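# Unpeg postcards from line, stack on mat, box pins

## Task

Remove every postcard from the line and lay them in one flat stack on the mat, and drop all the clothespins into the box.

## Robot and tools

ROBOT. Two arms, left_arm and right_arm, each with a two-finger gripper. left_arm sits on the +y side (this is not the side it shows in images). Calibrated base poses: left_arm at (+0.028, +0.336, 0) m, quat_wxyz (+1.000, 0, 0, +0.021); right_arm at (-0.015, -0.246, 0) m, quat_wxyz (+1.000, 0, 0, -0.017). A camera stand is fixed behind the arms. Loose objects may get an occasional small shove.

FRAMES. Scene frame: origin at table-top height midway between the nominal bases, +x out over the table, +z up. Fixed cameras and the table use it. Each arm reports its hand pose, velocities, targets and wrist-camera pose in its own base frame. Motion offsets are along the axes of that arm's current Hand target. On the gripper, fingers point along +z and close along y; end_effector_position is the spot between the pads, roughly 1 cm short of the tips.

execute_actions(actions, cameras). actions is a list of actions; each action is up to 15 rows, one row per 1/30 s step; if fewer rows are given, the last is held to fill 15. Every row is one list of 14 numbers in [-1, 1]: left dx, dy, dz, rx, ry, rz, opening, then the same seven for right. The six pose numbers are an offset from that arm's Hand target as it stood when the action began (every row measured from that same start, not from the previous row); 1.0 equals 0.6 m or 180 degrees, and rx, ry, rz form a single rotation vector. Repeating an offset in a later action moves further. Opening is absolute: +1 fully open (0.093 m), -1 closed. Sending six zeros re-commands the current Hand target. A 0 opening is a real command, so resend an arm's present opening to leave it unchanged. cameras: list of names, ["all"], or []; images come only when asked or when actions is empty.

move(target, speed, blend, opening_speed, grip_force, blocking, cameras). target is one 14-number row as above, or up to 15 such rows as waypoints; all waypoints are offsets from the same starting Hand targets. Paths are straight, turn the short way, end together, last 0.5 s to 10 s. speed: m/s, 0.002 to 2.9, default 0.25 (turning limited to twice that in rad/s); one value or one per waypoint. blend: metres of corner rounding per waypoint; 0 stops at each. opening_speed: rate of opening change per second on the -1..+1 scale, at least 0.2. grip_force: newtons per pad, 10 to 50 (default full), one value or one per arm; below 50 closing is slow (about 4 s at 40, 16 s at 10). blocking=false returns early while the move continues. Paths ignore obstacles and the other arm. The result adds a move: line, e.g. done, off_target, moving, held or fault, plus limits=paced (pose clipped) or limits=held (steps withheld). An unnamed arm is done, within 10 mm and 2 degrees.

wait(seconds 0 to 10): lets the scene run holding commands. stop(): brakes a running move. zoom_image(camera, region [x0, y0, x1, y1] pixels, at most 504 by 504) on cam_head_left, cam_head_right, cam_high, cam_left_wrist or cam_right_wrist from the newest images. read_manual(section="licences") gives licence text only. finished_scene(scene) ends the scene irreversibly; the goal must hold with the robot idle.

CAMERAS. cam_head_left, cam_head_right, cam_high, cam_low, cam_left_wrist, cam_right_wrist, each 672x504.

RESULTS. Per arm: end_effector_position (m) and end_effector_quat_wxyz in the arm's base frame, possibly a few cm off; Hand target (the pose later offsets start from, after clipping); Tool commands; grip_measured; Joint positions (last entry is finger opening in metres, floored at 0); Joint velocities (may read within noise or be omitted); joint torques (joints 1 to 3 wrap at ±28 N m). Grippers often stop short of or below the target and may tilt, especially far out; check after each move, correct with the missing offset, and re-level. Orientation commands are clipped each step to 40 degrees from the measured orientation.

GRIP READINGS. Pads meet near -0.94; each mm of object width adds about 0.0208; a per-gripper bias of up to +0.02 exists. For a firm hold on a rigid part, command at least 0.24 below the width reading and keep sending it; release with a value well above that reading. Closed on a thin card, the reading looks like empty, so confirm by camera. Thin items under 5 mm get less force.

AVOID. Letting anything leave the table or be left off it; drops, releasing moving parts, fast impacts, hard pushing on fixed or heavy things. Arms touching each other, or a gripper closing on the other's fingers (the clearance check does not guard the grippers and wrist cameras). Strain on a wrist camera cable. Paths near an arm's own base (swing around it). Fast moves near contact and targets set far past a contact. Motor heat from long holds, stretched poses or unreachable targets: MOTOR HOT appears at 75 °C, a fold-and-idle fault at 90 °C. Any arm stop costs.

Each tool is called after ">>>" as name(argument=value, ...) on one line, values as JSON.

## Session

>>> execute_actions(actions=[])

Scene clock: 0.00 s.
left_arm: end_effector_position=(+0.2347, -0.0901, +0.2963) grip_measured=+1.000 end_effector_quat_wxyz=(+0.468, -0.131, +0.841, -0.238) | right_arm: end_effector_position=(+0.3026, +0.0568, +0.1862) grip_measured=+1.000 end_effector_quat_wxyz=(+0.252, +0.181, +0.942, +0.128)
Joint positions: left_arm=[-0.442 0.687 0.963 -0.744 -0.113 -0.681 0.093] | right_arm=[0.146 1.209 1.086 -0.878 -0.073 0.547 0.093]
Joint velocities: within noise
Joint torques (N m): no reading
Heat: left arm: 45 °C; right arm: 47 °C.
Hand target: left_arm +0.2345, -0.0900, +0.2990; +0.470, -0.131, +0.840, -0.239 | right_arm +0.3036, +0.0570, +0.1908; +0.258, +0.181, +0.940, +0.131
Tool commands: left_gripper/opening=+1.0 right_gripper/opening=+1.0

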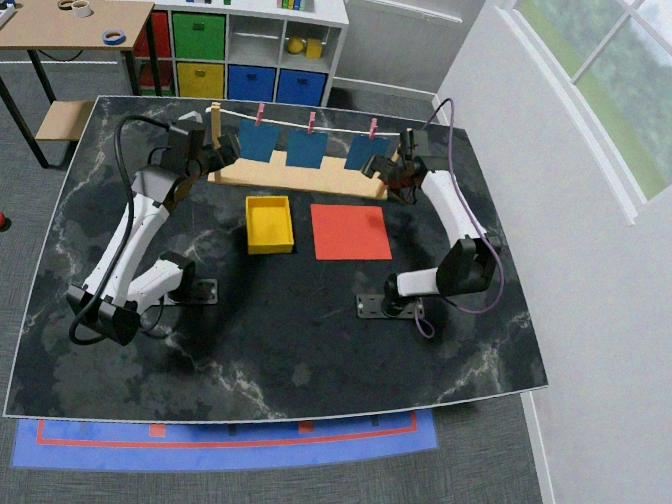

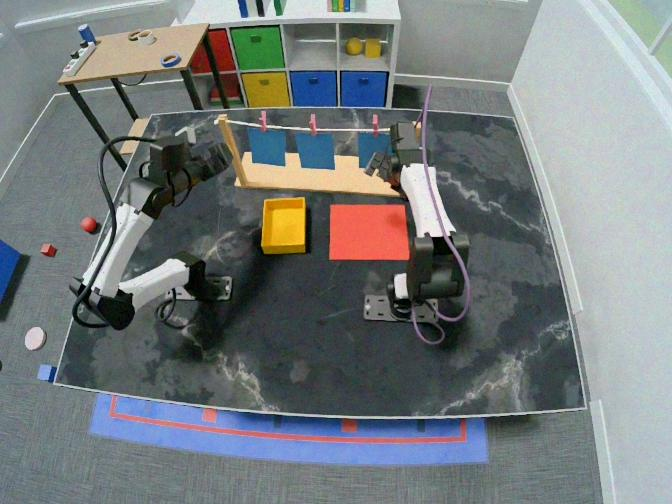

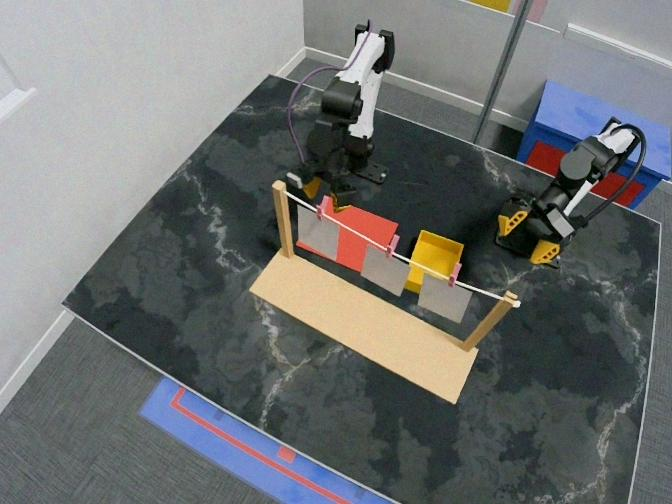

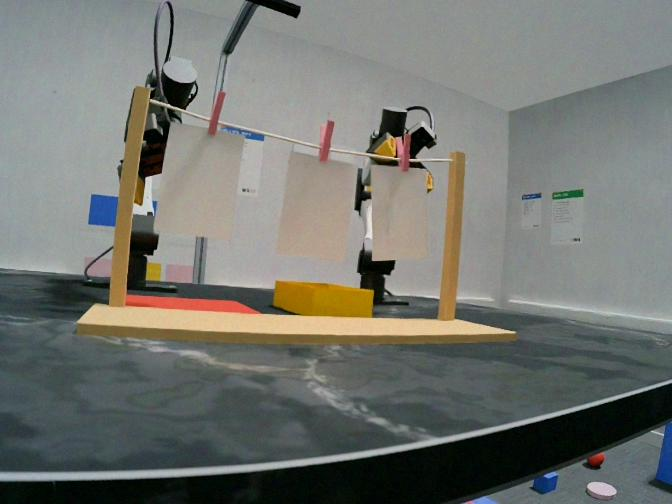

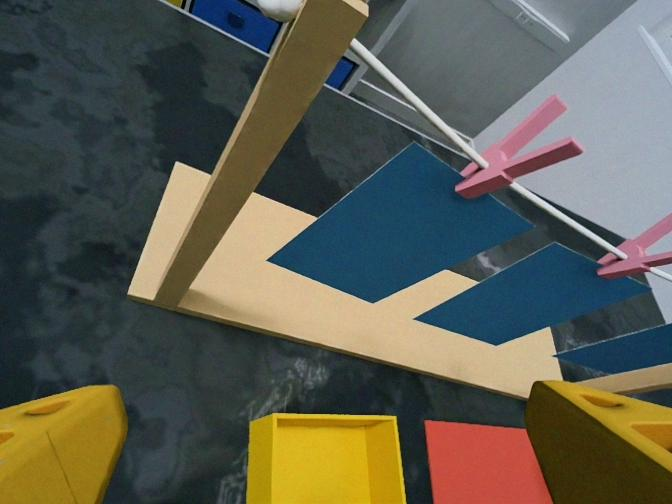

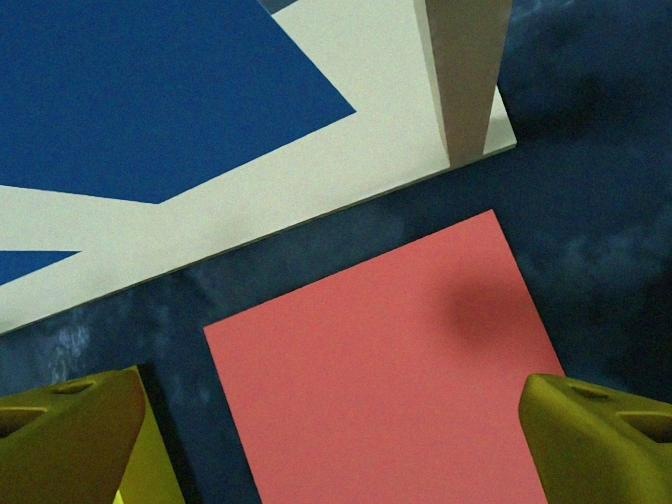

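>>> zoom_image(camera="cam_left_wrist", region=[400, 60, 672, 300])

>>> zoom_image(camera="cam_high", region=[240, 160, 540, 410])

>>> zoom_image(camera="cam_low", region=[80, 70, 500, 340])

>>> zoom_image(camera="cam_head_right", region=[200, 90, 450, 290])

Scaled by 1.853 from the camera's 672x504 image, which has a finer 960x720 frame.

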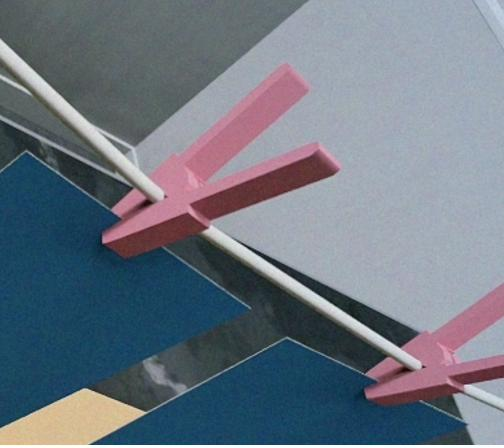

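Scaled by 1.680 from the camera's 672x504 image, which has a finer 960x720 frame.

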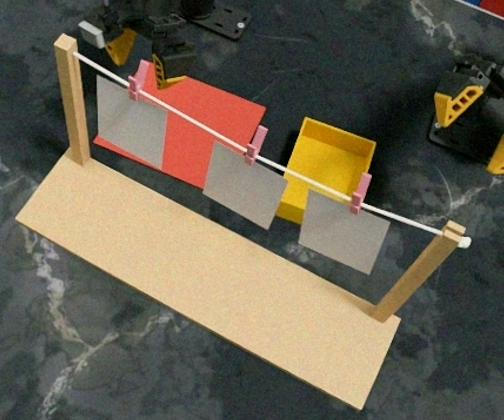

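Scaled by 1.200 from the camera's 672x504 image, which has a finer 960x720 frame.

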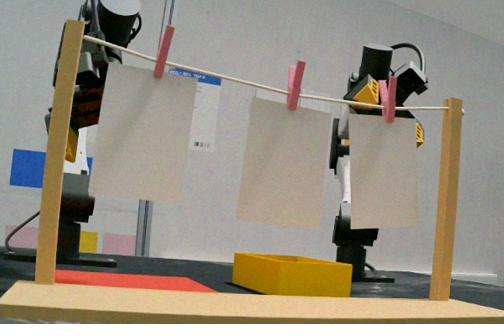

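Scaled by 2.016 from the camera's 672x504 image, which has a finer 960x720 frame.

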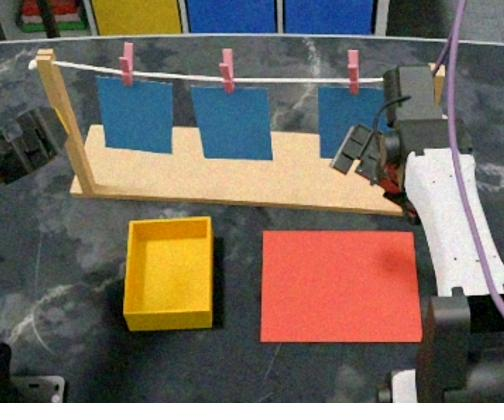

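>>> move(target=[0,0,0,0,0,0,1,0.041,0.278,-0.187,0.002,-0.215,-0.146,1], cameras=["cam_right_wrist","cam_head_right"])

Scene clock: 11.77 s.
left_arm: end_effector_position=(+0.2347, -0.0901, +0.2963) grip_measured=+1.000 end_effector_quat_wxyz=(+0.468, -0.131, +0.841, -0.238) | right_arm: end_effector_position=(+0.2677, +0.1970, +0.3189) grip_measured=+1.000 end_effector_quat_wxyz=(+0.565, -0.008, +0.825, -0.008)
Joint positions: left_arm=[-0.442 0.687 0.963 -0.744 -0.113 -0.681 0.093] | right_arm=[1.06 1.204 1.229 -0.7 0.953 0.555 0.093]
Joint torques (N m): left_arm=[0.5 0.69 6.46 2.01 -0.08 -0.03] | right_arm=[0.23 -2.97 8.17 2.02 0.47 0.06]
Heat: left arm: 45 °C; right arm: 50 °C.
Hand target: left_arm +0.2345, -0.0900, +0.2990; +0.470, -0.131, +0.840, -0.239 | right_arm +0.2698, +0.2001, +0.3299; +0.574, +0.000, +0.819, +0.000
Off the commanded pose: left_arm 0.003 m, 0 deg | right_arm 0.012 m, 2 deg.
move: off_target (right_arm)
Images, in order (width x height): cam_head_right 672x504, cam_right_wrist 672x504.

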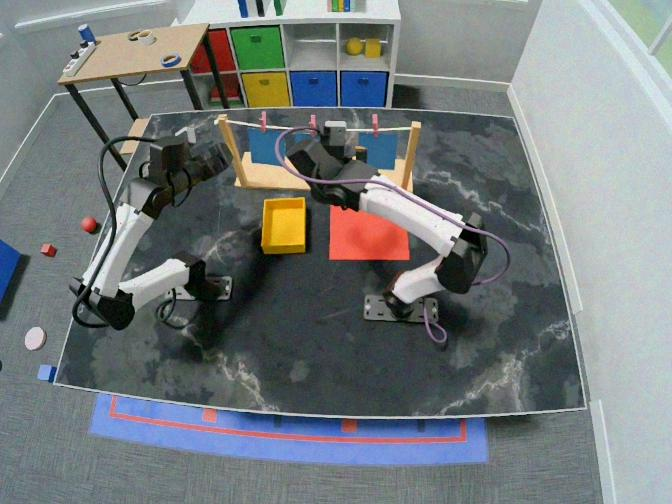

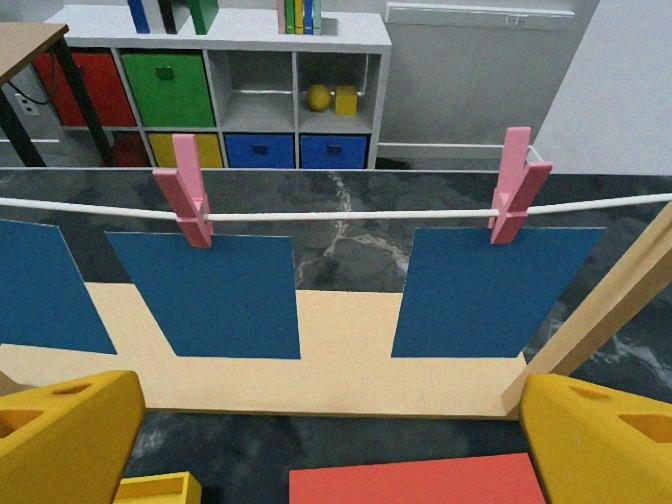

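>>> move(target=[0,0,0,0,0,0,1,-0.016,0.128,0.119,0,0,0,1], cameras=["cam_right_wrist","cam_low","cam_high"])

Scene clock: 16.27 s.
left_arm: end_effector_position=(+0.2347, -0.0901, +0.2963) grip_measured=+1.000 end_effector_quat_wxyz=(+0.468, -0.131, +0.841, -0.238) | right_arm: end_effector_position=(+0.3354, +0.2726, +0.3033) grip_measured=+1.000 end_effector_quat_wxyz=(+0.568, -0.007, +0.823, -0.015)
Joint positions: left_arm=[-0.442 0.687 0.963 -0.744 -0.113 -0.681 0.093] | right_arm=[0.997 1.56 1.434 -0.497 0.918 0.483 0.093]
Joint torques (N m): left_arm=[0.55 0.64 6.37 2.01 -0.02 0] | right_arm=[-0.76 -6.72 8.85 2.14 0.11 0.1]
Heat: left arm: 45 °C; right arm: 50 °C.
Hand target: left_arm +0.2345, -0.0900, +0.2990; +0.470, -0.131, +0.840, -0.239 | right_arm +0.3401, +0.2769, +0.3145; +0.574, +0.000, +0.819, +0.000
Off the commanded pose: left_arm 0.003 m, 0 deg | right_arm 0.013 m, 2 deg.
move: off_target (right_arm)
Images, in order (width x height): cam_high 672x504, cam_low 672x504, cam_right_wrist 672x504.

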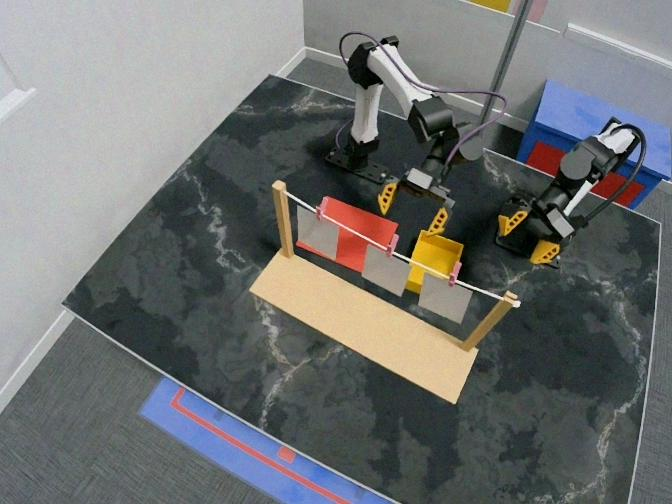

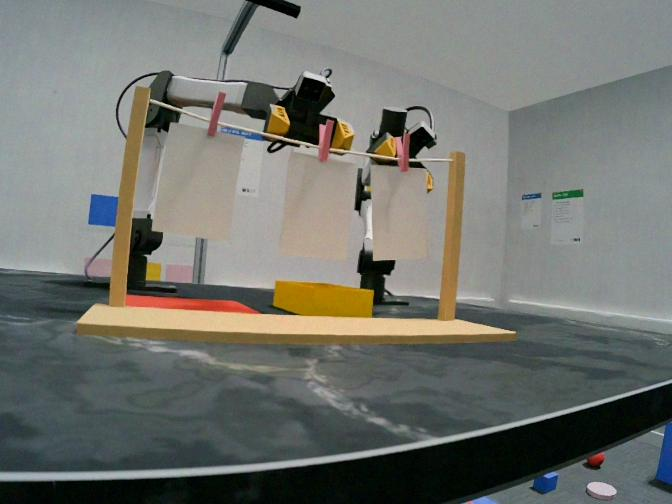

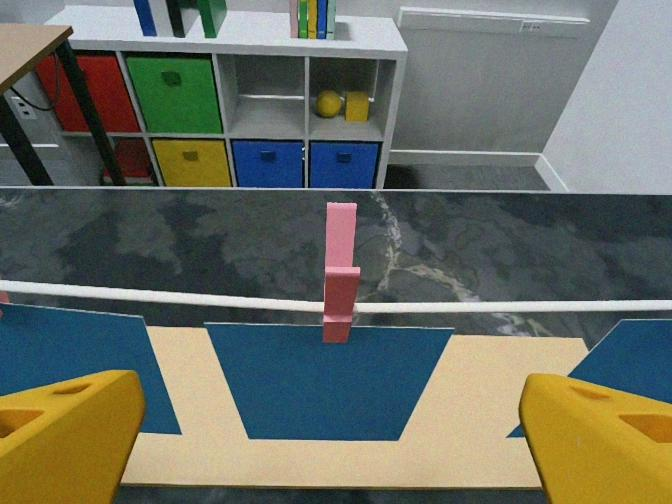

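>>> move(target=[0,0,0,0,0,0,1,-0.0245,0.0,0.087,0,0,0,1], speed=0.15, cameras=["cam_right_wrist","cam_low"])

Scene clock: 18.67 s.
left_arm: end_effector_position=(+0.2347, -0.0901, +0.2963) grip_measured=+1.000 end_effector_quat_wxyz=(+0.468, -0.131, +0.841, -0.238) | right_arm: end_effector_position=(+0.3893, +0.2709, +0.3002) grip_measured=+1.000 end_effector_quat_wxyz=(+0.567, -0.004, +0.824, -0.014)
Joint positions: left_arm=[-0.442 0.687 0.963 -0.744 -0.113 -0.681 0.093] | right_arm=[0.868 1.665 1.513 -0.394 0.811 0.385 0.093]
Joint torques (N m): left_arm=[0.49 0.81 6.42 2.03 -0.02 -0.02] | right_arm=[-0.32 -7.41 9.1 2.27 0.11 0.1]
Heat: left arm: 45 °C; right arm: 51 °C.
Hand target: left_arm +0.2345, -0.0900, +0.2990; +0.470, -0.131, +0.840, -0.239 | right_arm +0.3942, +0.2769, +0.3105; +0.574, +0.000, +0.819, +0.000
Off the commanded pose: left_arm 0.003 m, 0 deg | right_arm 0.013 m, 2 deg.
move: off_target (right_arm)
Images, in order (width x height): cam_low 672x504, cam_right_wrist 672x504.

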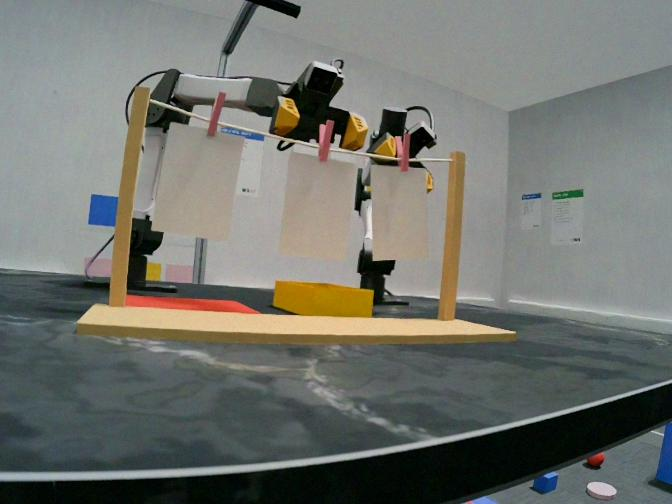

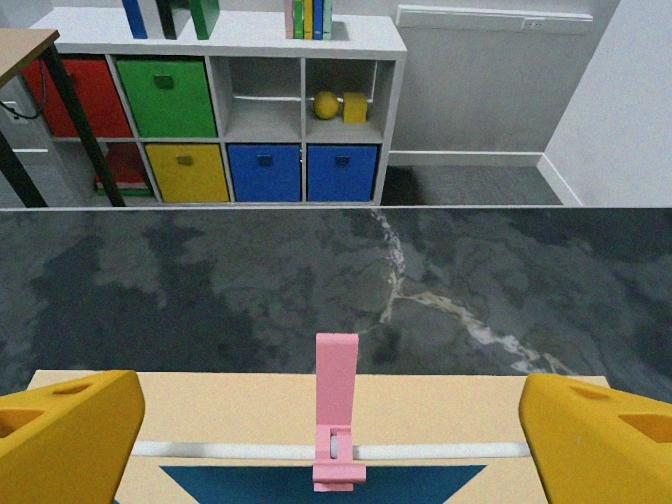

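>>> move(target=[[0,0,0,0,0,0,1,-0.007,0,0,0,0,0,1],[0,0,0,0,0,0,1,-0.007,0,0,0,0,0,-1]], opening_speed=1, cameras=["cam_right_wrist","cam_low"])

Scene clock: 22.63 s.
left_arm: end_effector_position=(+0.2347, -0.0901, +0.2963) grip_measured=+1.000 end_effector_quat_wxyz=(+0.468, -0.131, +0.841, -0.238) | right_arm: end_effector_position=(+0.3914, +0.2725, +0.3071) grip_measured=-0.863 end_effector_quat_wxyz=(+0.571, -0.002, +0.821, -0.009)
Joint positions: left_arm=[-0.442 0.687 0.963 -0.744 -0.113 -0.681 0.093] | right_arm=[0.866 1.669 1.536 -0.395 0.808 0.381 0.004]
Joint torques (N m): left_arm=[0.46 0.66 6.46 2.02 -0.04 -0.04] | right_arm=[-0.46 -7.38 9.01 2.16 0.1 0.15]
Heat: left arm: 45 °C; right arm: 52 °C.
Hand target: left_arm +0.2345, -0.0900, +0.2990; +0.470, -0.131, +0.840, -0.239 | right_arm +0.3956, +0.2770, +0.3146; +0.574, +0.000, +0.819, +0.000
Off the commanded pose: left_arm 0.003 m, 0 deg | right_arm 0.010 m, 1 deg.
move: done
Images, in order (width x height): cam_low 672x504, cam_right_wrist 672x504.

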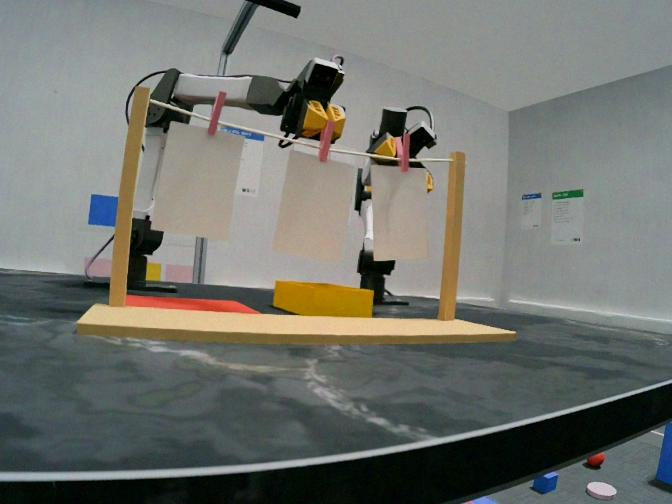

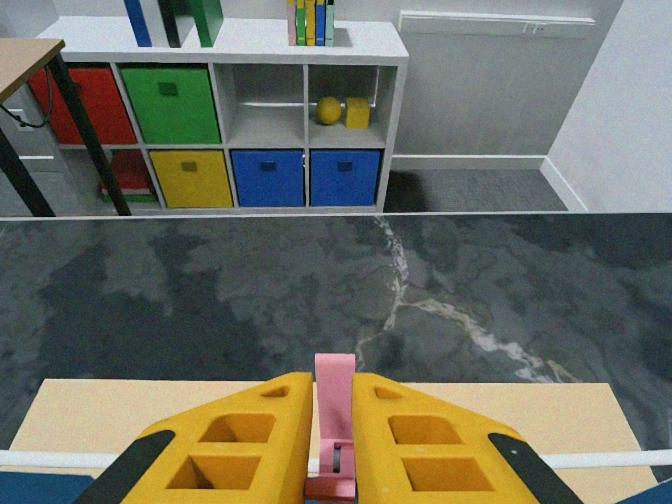

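>>> move(target=[0,0,0,0,0,0,1,-0.094,0,-0.034,0,0,0,-1], speed=0.06, cameras=["cam_right_wrist","cam_low","cam_high"])

Scene clock: 24.63 s.
left_arm: end_effector_position=(+0.2347, -0.0901, +0.2963) grip_measured=+1.000 end_effector_quat_wxyz=(+0.468, -0.131, +0.841, -0.238) | right_arm: end_effector_position=(+0.3932, +0.2720, +0.3631) grip_measured=-0.877 end_effector_quat_wxyz=(+0.566, -0.006, +0.824, -0.017)
Joint positions: left_arm=[-0.442 0.687 0.963 -0.744 -0.113 -0.681 0.093] | right_arm=[0.862 1.734 1.849 -0.659 0.807 0.374 0.003]
Joint torques (N m): left_arm=[0.43 0.64 6.35 2.01 -0.06 0.01] | right_arm=[-0.1 -7.88 8.99 2.28 0.11 0.19]
Heat: left arm: 45 °C; right arm: 52 °C.
Hand target: left_arm +0.2345, -0.0900, +0.2990; +0.470, -0.131, +0.840, -0.239 | right_arm +0.3957, +0.2770, +0.3744; +0.574, +0.000, +0.819, +0.000
Off the commanded pose: left_arm 0.003 m, 0 deg | right_arm 0.013 m, 2 deg.
move: off_target (right_arm)
Images, in order (width x height): cam_high 672x504, cam_low 672x504, cam_right_wrist 672x504.

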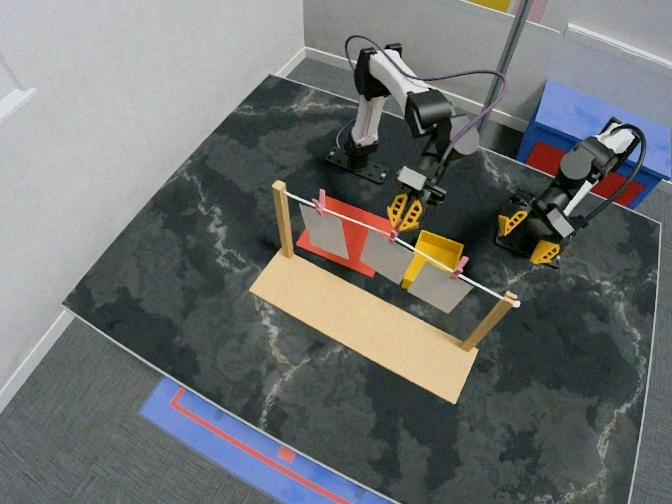

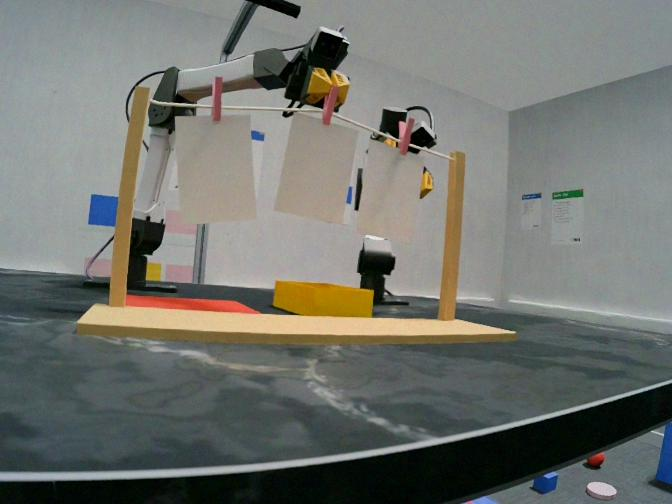

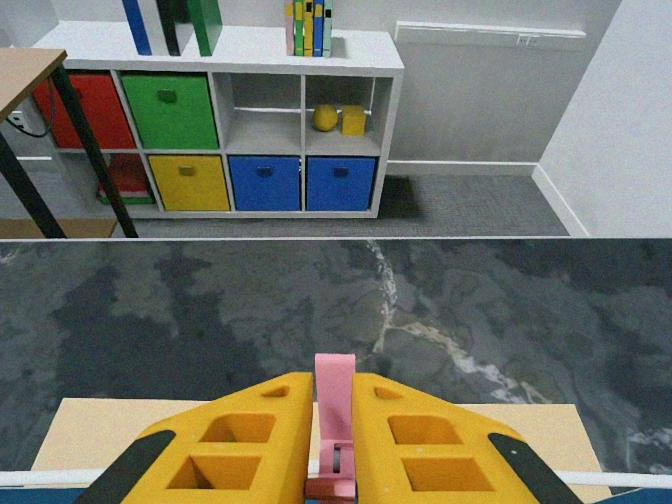

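>>> move(target=[0,0,0,0,0,0,1,0,0,0,-0.261,0,-0.095,-1], speed=0.3, cameras=["cam_right_wrist","cam_low","cam_high","cam_left_wrist"])

Scene clock: 31.10 s.
left_arm: end_effector_position=(+0.2347, -0.0901, +0.2963) grip_measured=+1.000 end_effector_quat_wxyz=(+0.468, -0.131, +0.841, -0.238) | right_arm: end_effector_position=(+0.3957, +0.2701, +0.3545) grip_measured=-0.877 end_effector_quat_wxyz=(+0.499, -0.336, +0.766, +0.228)
Joint positions: left_arm=[-0.442 0.687 0.963 -0.744 -0.113 -0.681 0.093] | right_arm=[0.487 1.584 1.647 -0.498 -0.325 -0.132 0.003]
Joint torques (N m): left_arm=[0.51 0.73 6.39 2.04 -0.08 -0.01] | right_arm=[-0.06 -7.57 8.46 2.87 -0.43 0.09]
Heat: left arm: 46 °C; right arm: 53 °C.
Hand target: left_arm +0.2345, -0.0900, +0.2990; +0.470, -0.131, +0.840, -0.239 | right_arm +0.3957, +0.2769, +0.3744; +0.520, -0.346, +0.742, +0.242
Off the commanded pose: left_arm 0.003 m, 0 deg | right_arm 0.021 m, 4 deg.
move: off_target (right_arm)
Images, in order (width x height): cam_high 672x504, cam_low 672x504, cam_left_wrist 672x504, cam_right_wrist 672x504.

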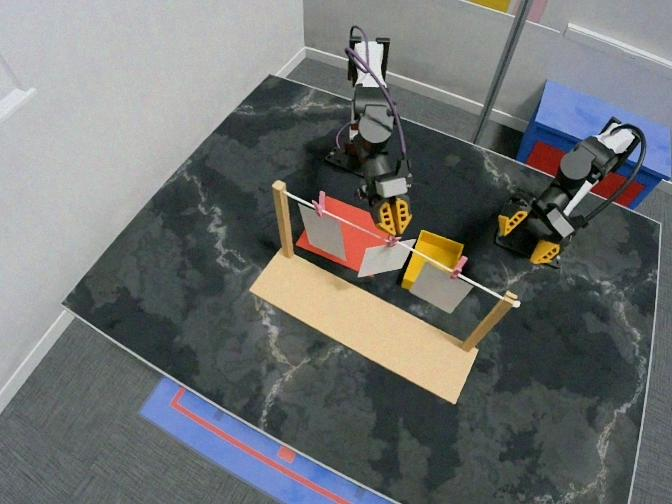

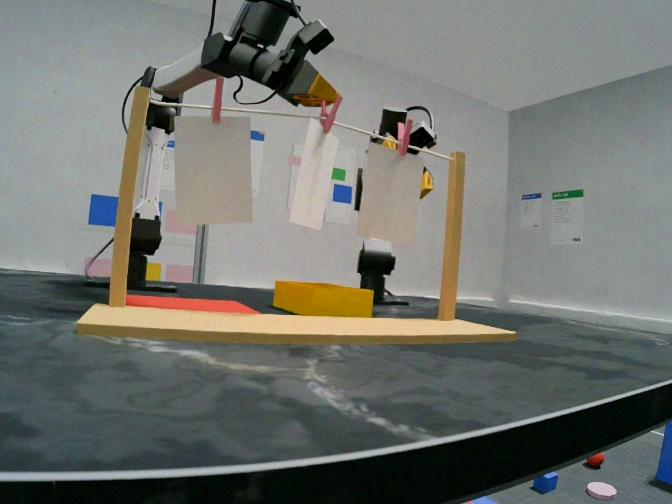

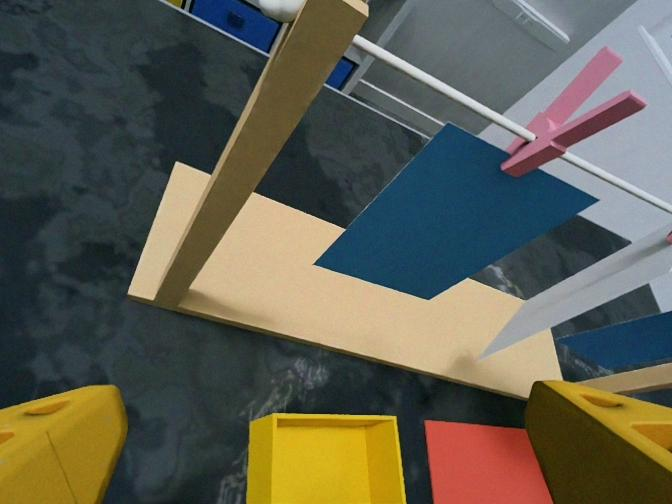

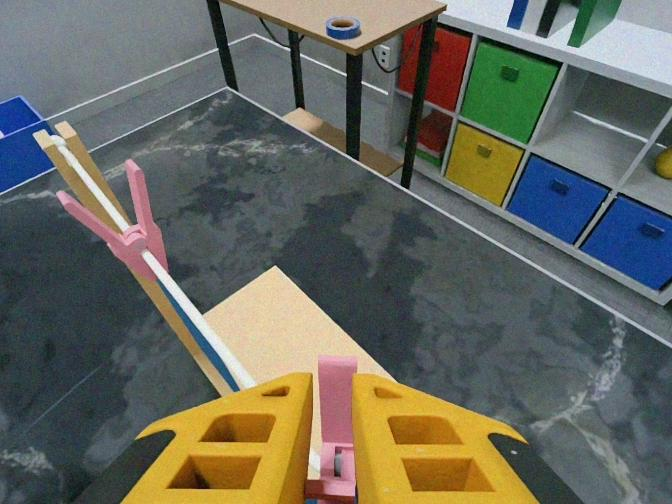

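>>> move(target=[0.170,-0.190,0.185,0.196,-0.091,0.228,1,0,0,0,0,0,0,-1], speed=0.25, cameras=["cam_low","cam_high","cam_left_wrist"])

Scene clock: 37.23 s.
left_arm: end_effector_position=(+0.2761, -0.2617, +0.2394) grip_measured=+1.000 end_effector_quat_wxyz=(+0.649, +0.273, +0.653, -0.279) | right_arm: end_effector_position=(+0.3956, +0.2702, +0.3544) grip_measured=-0.877 end_effector_quat_wxyz=(+0.498, -0.336, +0.766, +0.228)
Joint positions: left_arm=[-0.725 1.158 0.442 0.715 0.076 -0.01 0.093] | right_arm=[0.487 1.584 1.647 -0.498 -0.325 -0.133 0.003]
Joint torques (N m): left_arm=[0.51 -2.18 5.2 2.46 0.15 0.04] | right_arm=[-0.06 -7.54 8.47 2.86 -0.44 0.1]
Heat: left arm: 46 °C; right arm: 54 °C.
Hand target: left_arm +0.2748, -0.2633, +0.2352; +0.650, +0.280, +0.650, -0.279 | right_arm +0.3957, +0.2769, +0.3744; +0.520, -0.346, +0.742, +0.242
Off the commanded pose: left_arm 0.004 m, 1 deg | right_arm 0.021 m, 4 deg.
move: off_target (right_arm)
Images, in order (width x height): cam_high 672x504, cam_low 672x504, cam_left_wrist 672x504.

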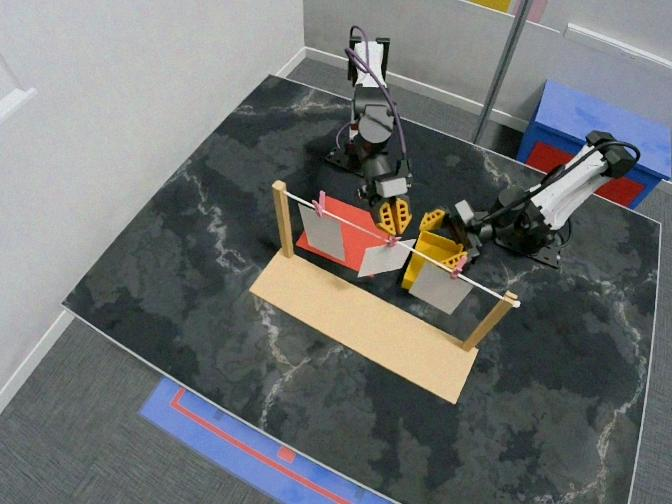

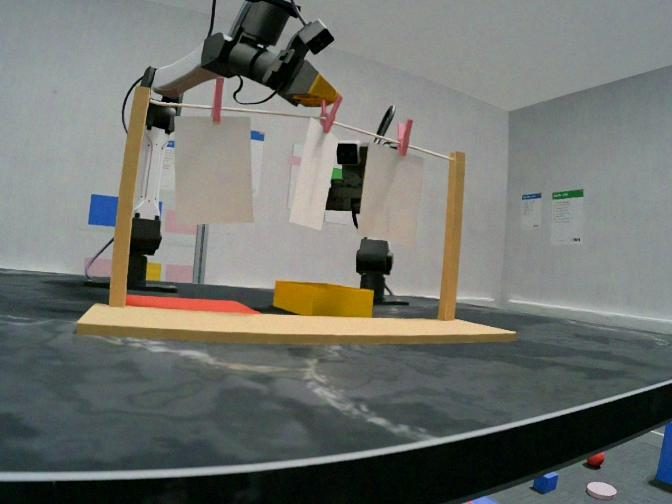

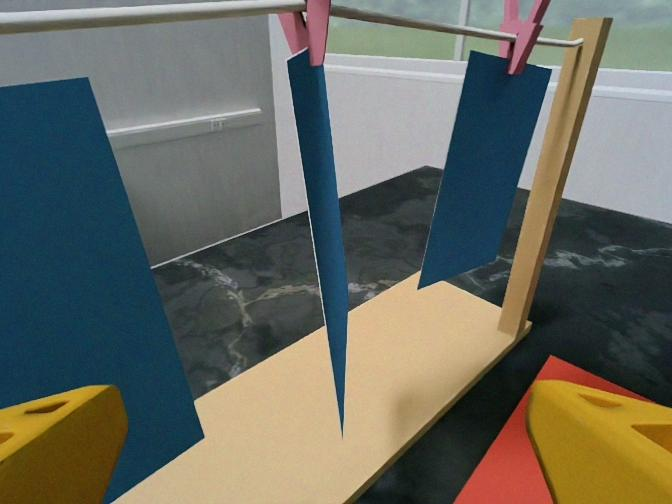

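>>> move(target=[[0,0,0,0,0,0,0.15,0,0,0,0,0,0,-1],[0,0.003,0.117,0,0,0,0.15,0,0,0,0,0,0,-1]], speed=0.12, cameras=["cam_low","cam_left_wrist"])

Scene clock: 40.27 s.
left_arm: end_effector_position=(+0.3209, -0.3068, +0.2234) grip_measured=+0.153 end_effector_quat_wxyz=(+0.636, +0.280, +0.664, -0.277) | right_arm: end_effector_position=(+0.3956, +0.2702, +0.3544) grip_measured=-0.877 end_effector_quat_wxyz=(+0.498, -0.336, +0.766, +0.228)
Joint positions: left_arm=[-0.734 1.475 0.628 0.809 0.076 -0.01 0.053] | right_arm=[0.487 1.584 1.647 -0.498 -0.325 -0.133 0.003]
Joint torques (N m): left_arm=[-0.16 -4.18 7.73 2.4 -0.03 0.09] | right_arm=[-0.03 -7.53 8.44 2.86 -0.44 0.1]
Heat: left arm: 47 °C; right arm: 55 °C.
Hand target: left_arm +0.3244, -0.3130, +0.2352; +0.649, +0.280, +0.650, -0.279 | right_arm +0.3957, +0.2769, +0.3744; +0.520, -0.346, +0.742, +0.242
Off the commanded pose: left_arm 0.014 m, 2 deg | right_arm 0.021 m, 4 deg.
move: off_target (left_arm, right_arm)
Images, in order (width x height): cam_low 672x504, cam_left_wrist 672x504.

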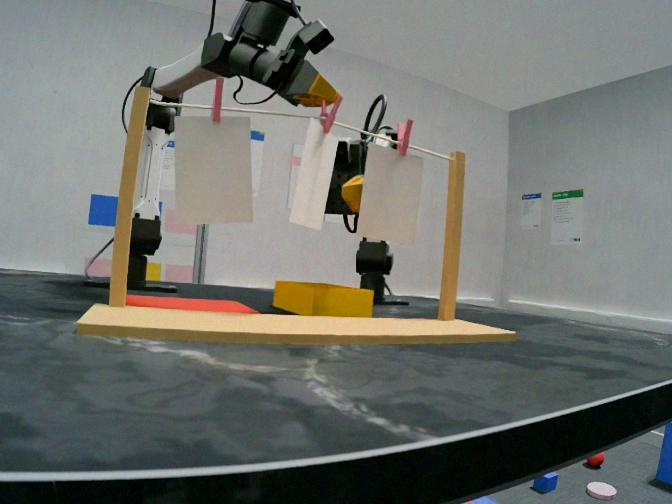

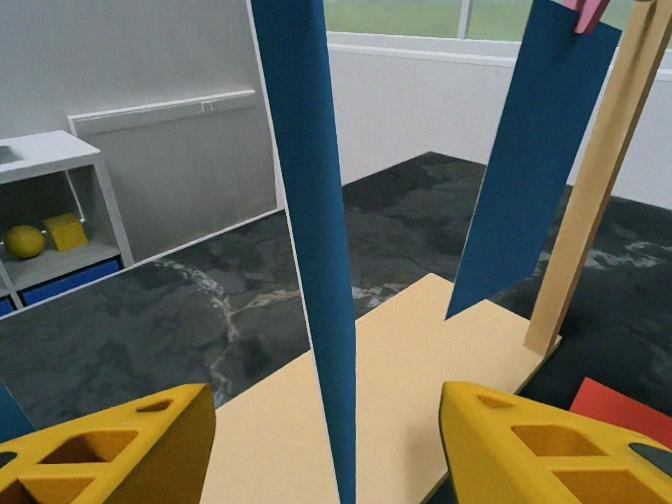

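>>> move(target=[[0,0,0.017,0,0,-0.04,0.15,0,0,0,0,0,0,-1],[0,0,0.017,0,0,-0.04,-1,0,0,0,0,0,0,-1]], opening_speed=0.8, speed=0.1, cameras=["cam_low","cam_left_wrist"])

Scene clock: 43.90 s.
left_arm: end_effector_position=(+0.3272, -0.3149, +0.2246) grip_measured=-0.983 end_effector_quat_wxyz=(+0.619, +0.242, +0.677, -0.315) | right_arm: end_effector_position=(+0.3956, +0.2701, +0.3543) grip_measured=-0.877 end_effector_quat_wxyz=(+0.498, -0.337, +0.766, +0.228)
Joint positions: left_arm=[-0.738 1.515 0.666 0.815 0.076 -0.124 0] | right_arm=[0.486 1.584 1.647 -0.499 -0.326 -0.134 0.003]
Joint torques (N m): left_arm=[0.08 -4.57 7.76 2.42 -0.08 0] | right_arm=[0.02 -7.58 8.49 2.87 -0.44 0.11]
Heat: left arm: 48 °C; right arm: 55 °C.
Hand target: left_arm +0.3315, -0.3204, +0.2351; +0.631, +0.238, +0.666, -0.319 | right_arm +0.3956, +0.2770, +0.3744; +0.520, -0.346, +0.742, +0.242
Off the commanded pose: left_arm 0.013 m, 2 deg | right_arm 0.021 m, 4 deg.
move: off_target (left_arm, right_arm); target 2's new opening was sent with left_arm's hand 0.013 m and 2 deg from that target
Images, in order (width x height): cam_low 672x504, cam_left_wrist 672x504.

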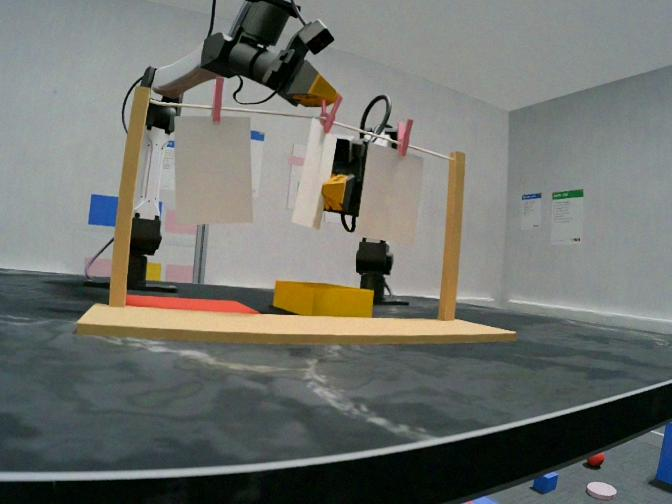

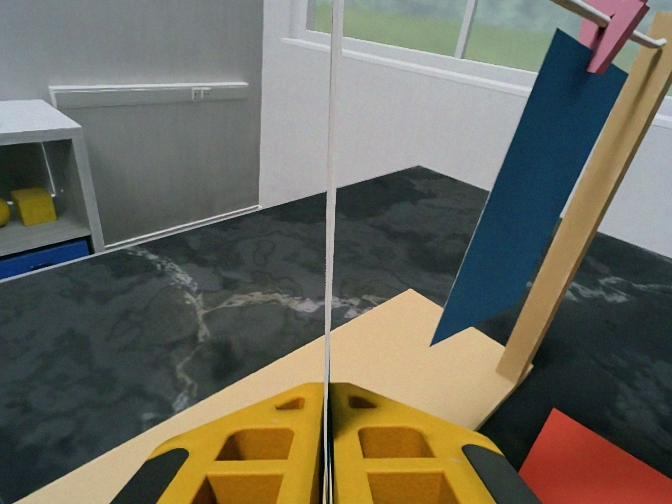

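>>> move(target=[0.083,0,0,0,0,0,-1,0,0,0,0,0,0,-1], speed=0.06, cameras=["cam_low","cam_left_wrist","cam_right_wrist"])

Scene clock: 45.43 s.
left_arm: end_effector_position=(+0.3276, -0.3242, +0.1893) grip_measured=-0.983 end_effector_quat_wxyz=(+0.629, +0.241, +0.666, -0.321) | right_arm: end_effector_position=(+0.3942, +0.2701, +0.3527) grip_measured=-0.877 end_effector_quat_wxyz=(+0.495, -0.341, +0.766, +0.229)
Joint positions: left_arm=[-0.758 1.678 0.609 1.067 0.062 -0.124 0] | right_arm=[0.485 1.584 1.647 -0.507 -0.335 -0.139 0.003]
Joint torques (N m): left_arm=[-0.16 -5.64 4.52 2.42 -0.13 -0.04] | right_arm=[0.16 -7.61 8.4 2.95 -0.37 0.16]
Heat: left arm: 48 °C; right arm: 56 °C.
Hand target: left_arm +0.3269, -0.3247, +0.1858; +0.631, +0.238, +0.666, -0.319 | right_arm +0.3957, +0.2769, +0.3744; +0.520, -0.346, +0.742, +0.242
Off the commanded pose: left_arm 0.004 m, 0 deg | right_arm 0.023 m, 4 deg.
move: off_target (right_arm)
Images, in order (width x height): cam_low 672x504, cam_left_wrist 672x504, cam_right_wrist 672x504.

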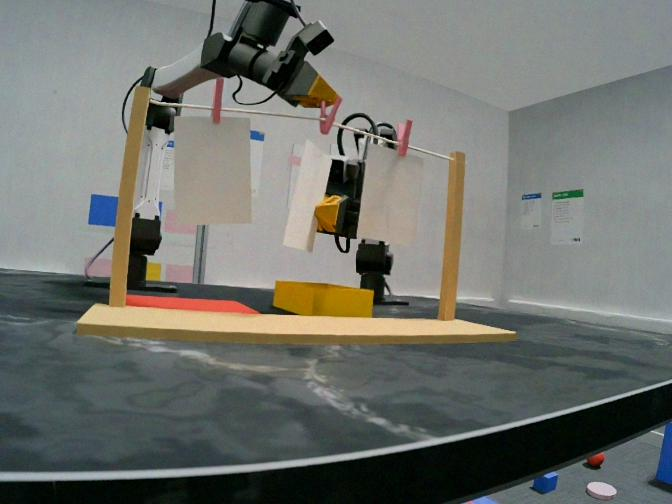

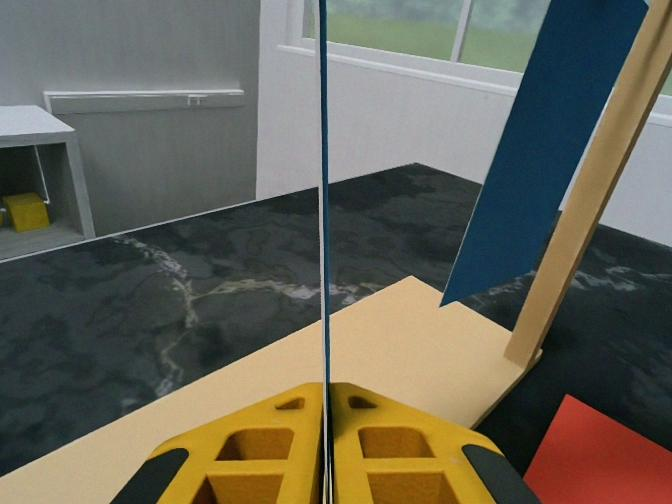

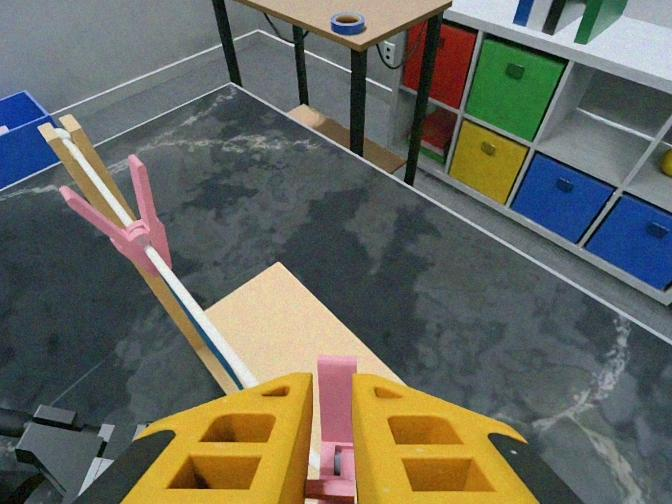

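>>> move(target=[[0,0,-0.217,0,0,0,-1,0,0,0,0,0,0,-1],[0.054,-0.218,-0.039,0.337,-0.054,0.562,-1,0,0,0,0,0,0,-1]], speed=0.25, blend=[0.03,0], cameras=["cam_low","cam_high","cam_left_wrist","cam_head_left","cam_head_right"])

Scene clock: 55.77 s.
left_arm: end_effector_position=(+0.2113, -0.3948, +0.1689) grip_measured=-0.983 end_effector_quat_wxyz=(+0.503, +0.864, -0.015, -0.012) | right_arm: end_effector_position=(+0.3942, +0.2701, +0.3527) grip_measured=-0.877 end_effector_quat_wxyz=(+0.495, -0.341, +0.766, +0.229)
Joint positions: left_arm=[-0.852 1.618 1.058 -0.106 0.643 2.004 0] | right_arm=[0.485 1.584 1.647 -0.507 -0.335 -0.139 0.003]
Joint torques (N m): left_arm=[0.08 -5.7 8.13 1.54 0.31 -0.01] | right_arm=[0.13 -7.6 8.43 2.96 -0.37 0.16]
Heat: left arm: 47 °C; right arm: 57 °C.
Hand target: left_arm +0.2136, -0.3998, +0.1701; +0.500, +0.866, -0.019, -0.011 | right_arm +0.3957, +0.2769, +0.3744; +0.520, -0.346, +0.742, +0.242
Off the commanded pose: left_arm 0.006 m, 1 deg | right_arm 0.023 m, 4 deg.
move: off_target (right_arm)
Images, in order (width x height): cam_head_left 672x504, cam_head_right 672x504, cam_high 672x504, cam_low 672x504, cam_left_wrist 672x504.

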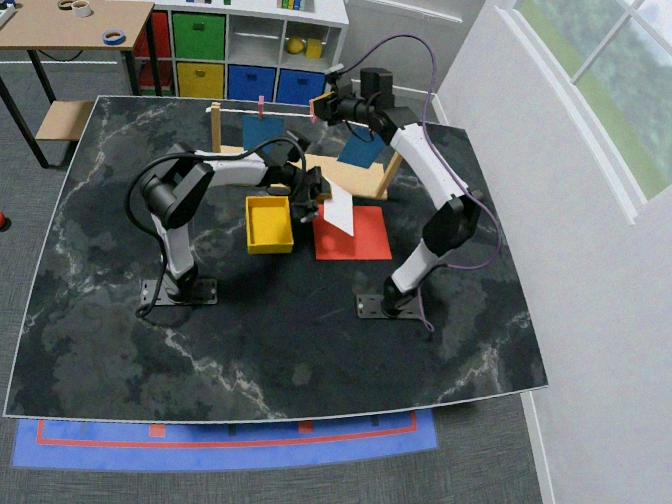

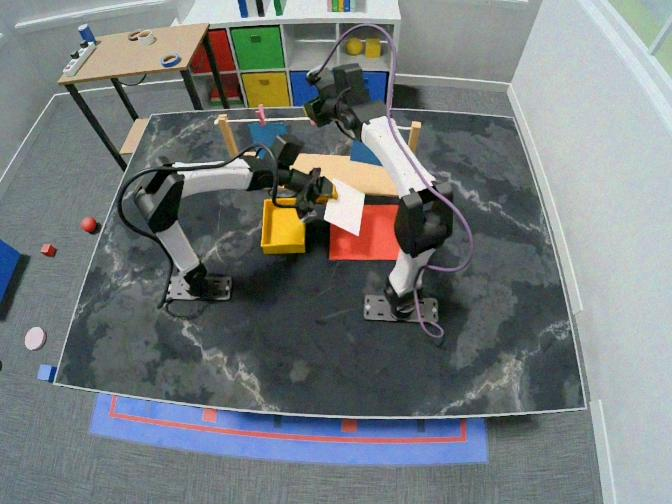

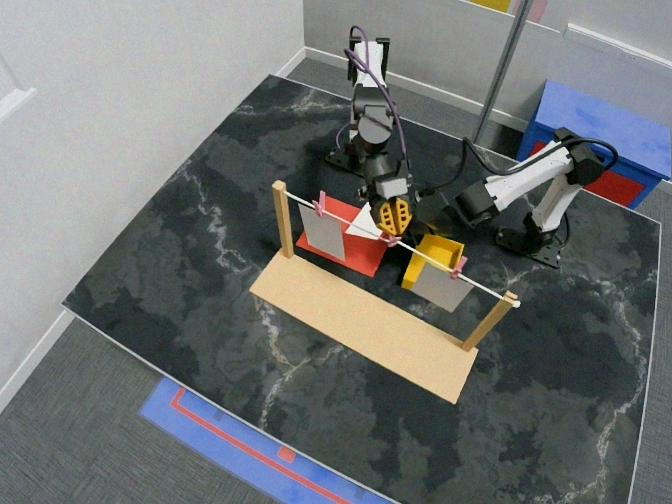

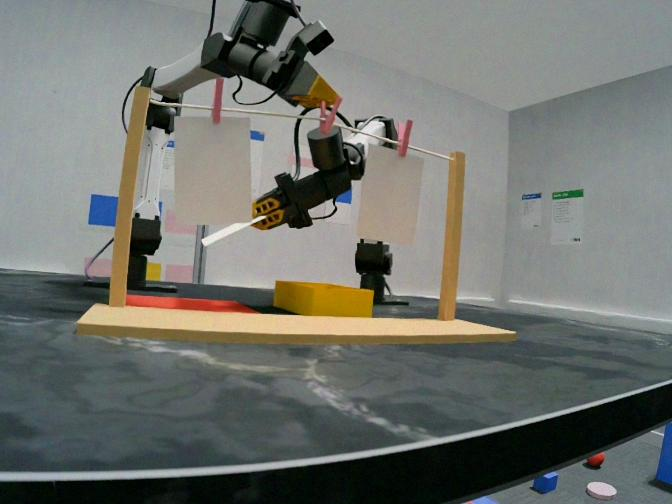

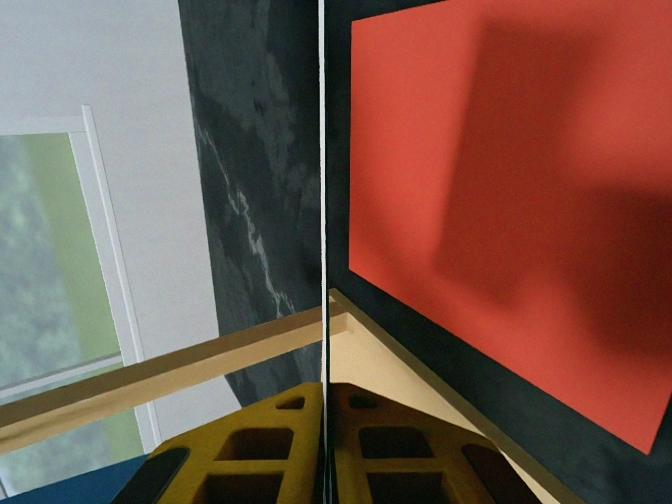

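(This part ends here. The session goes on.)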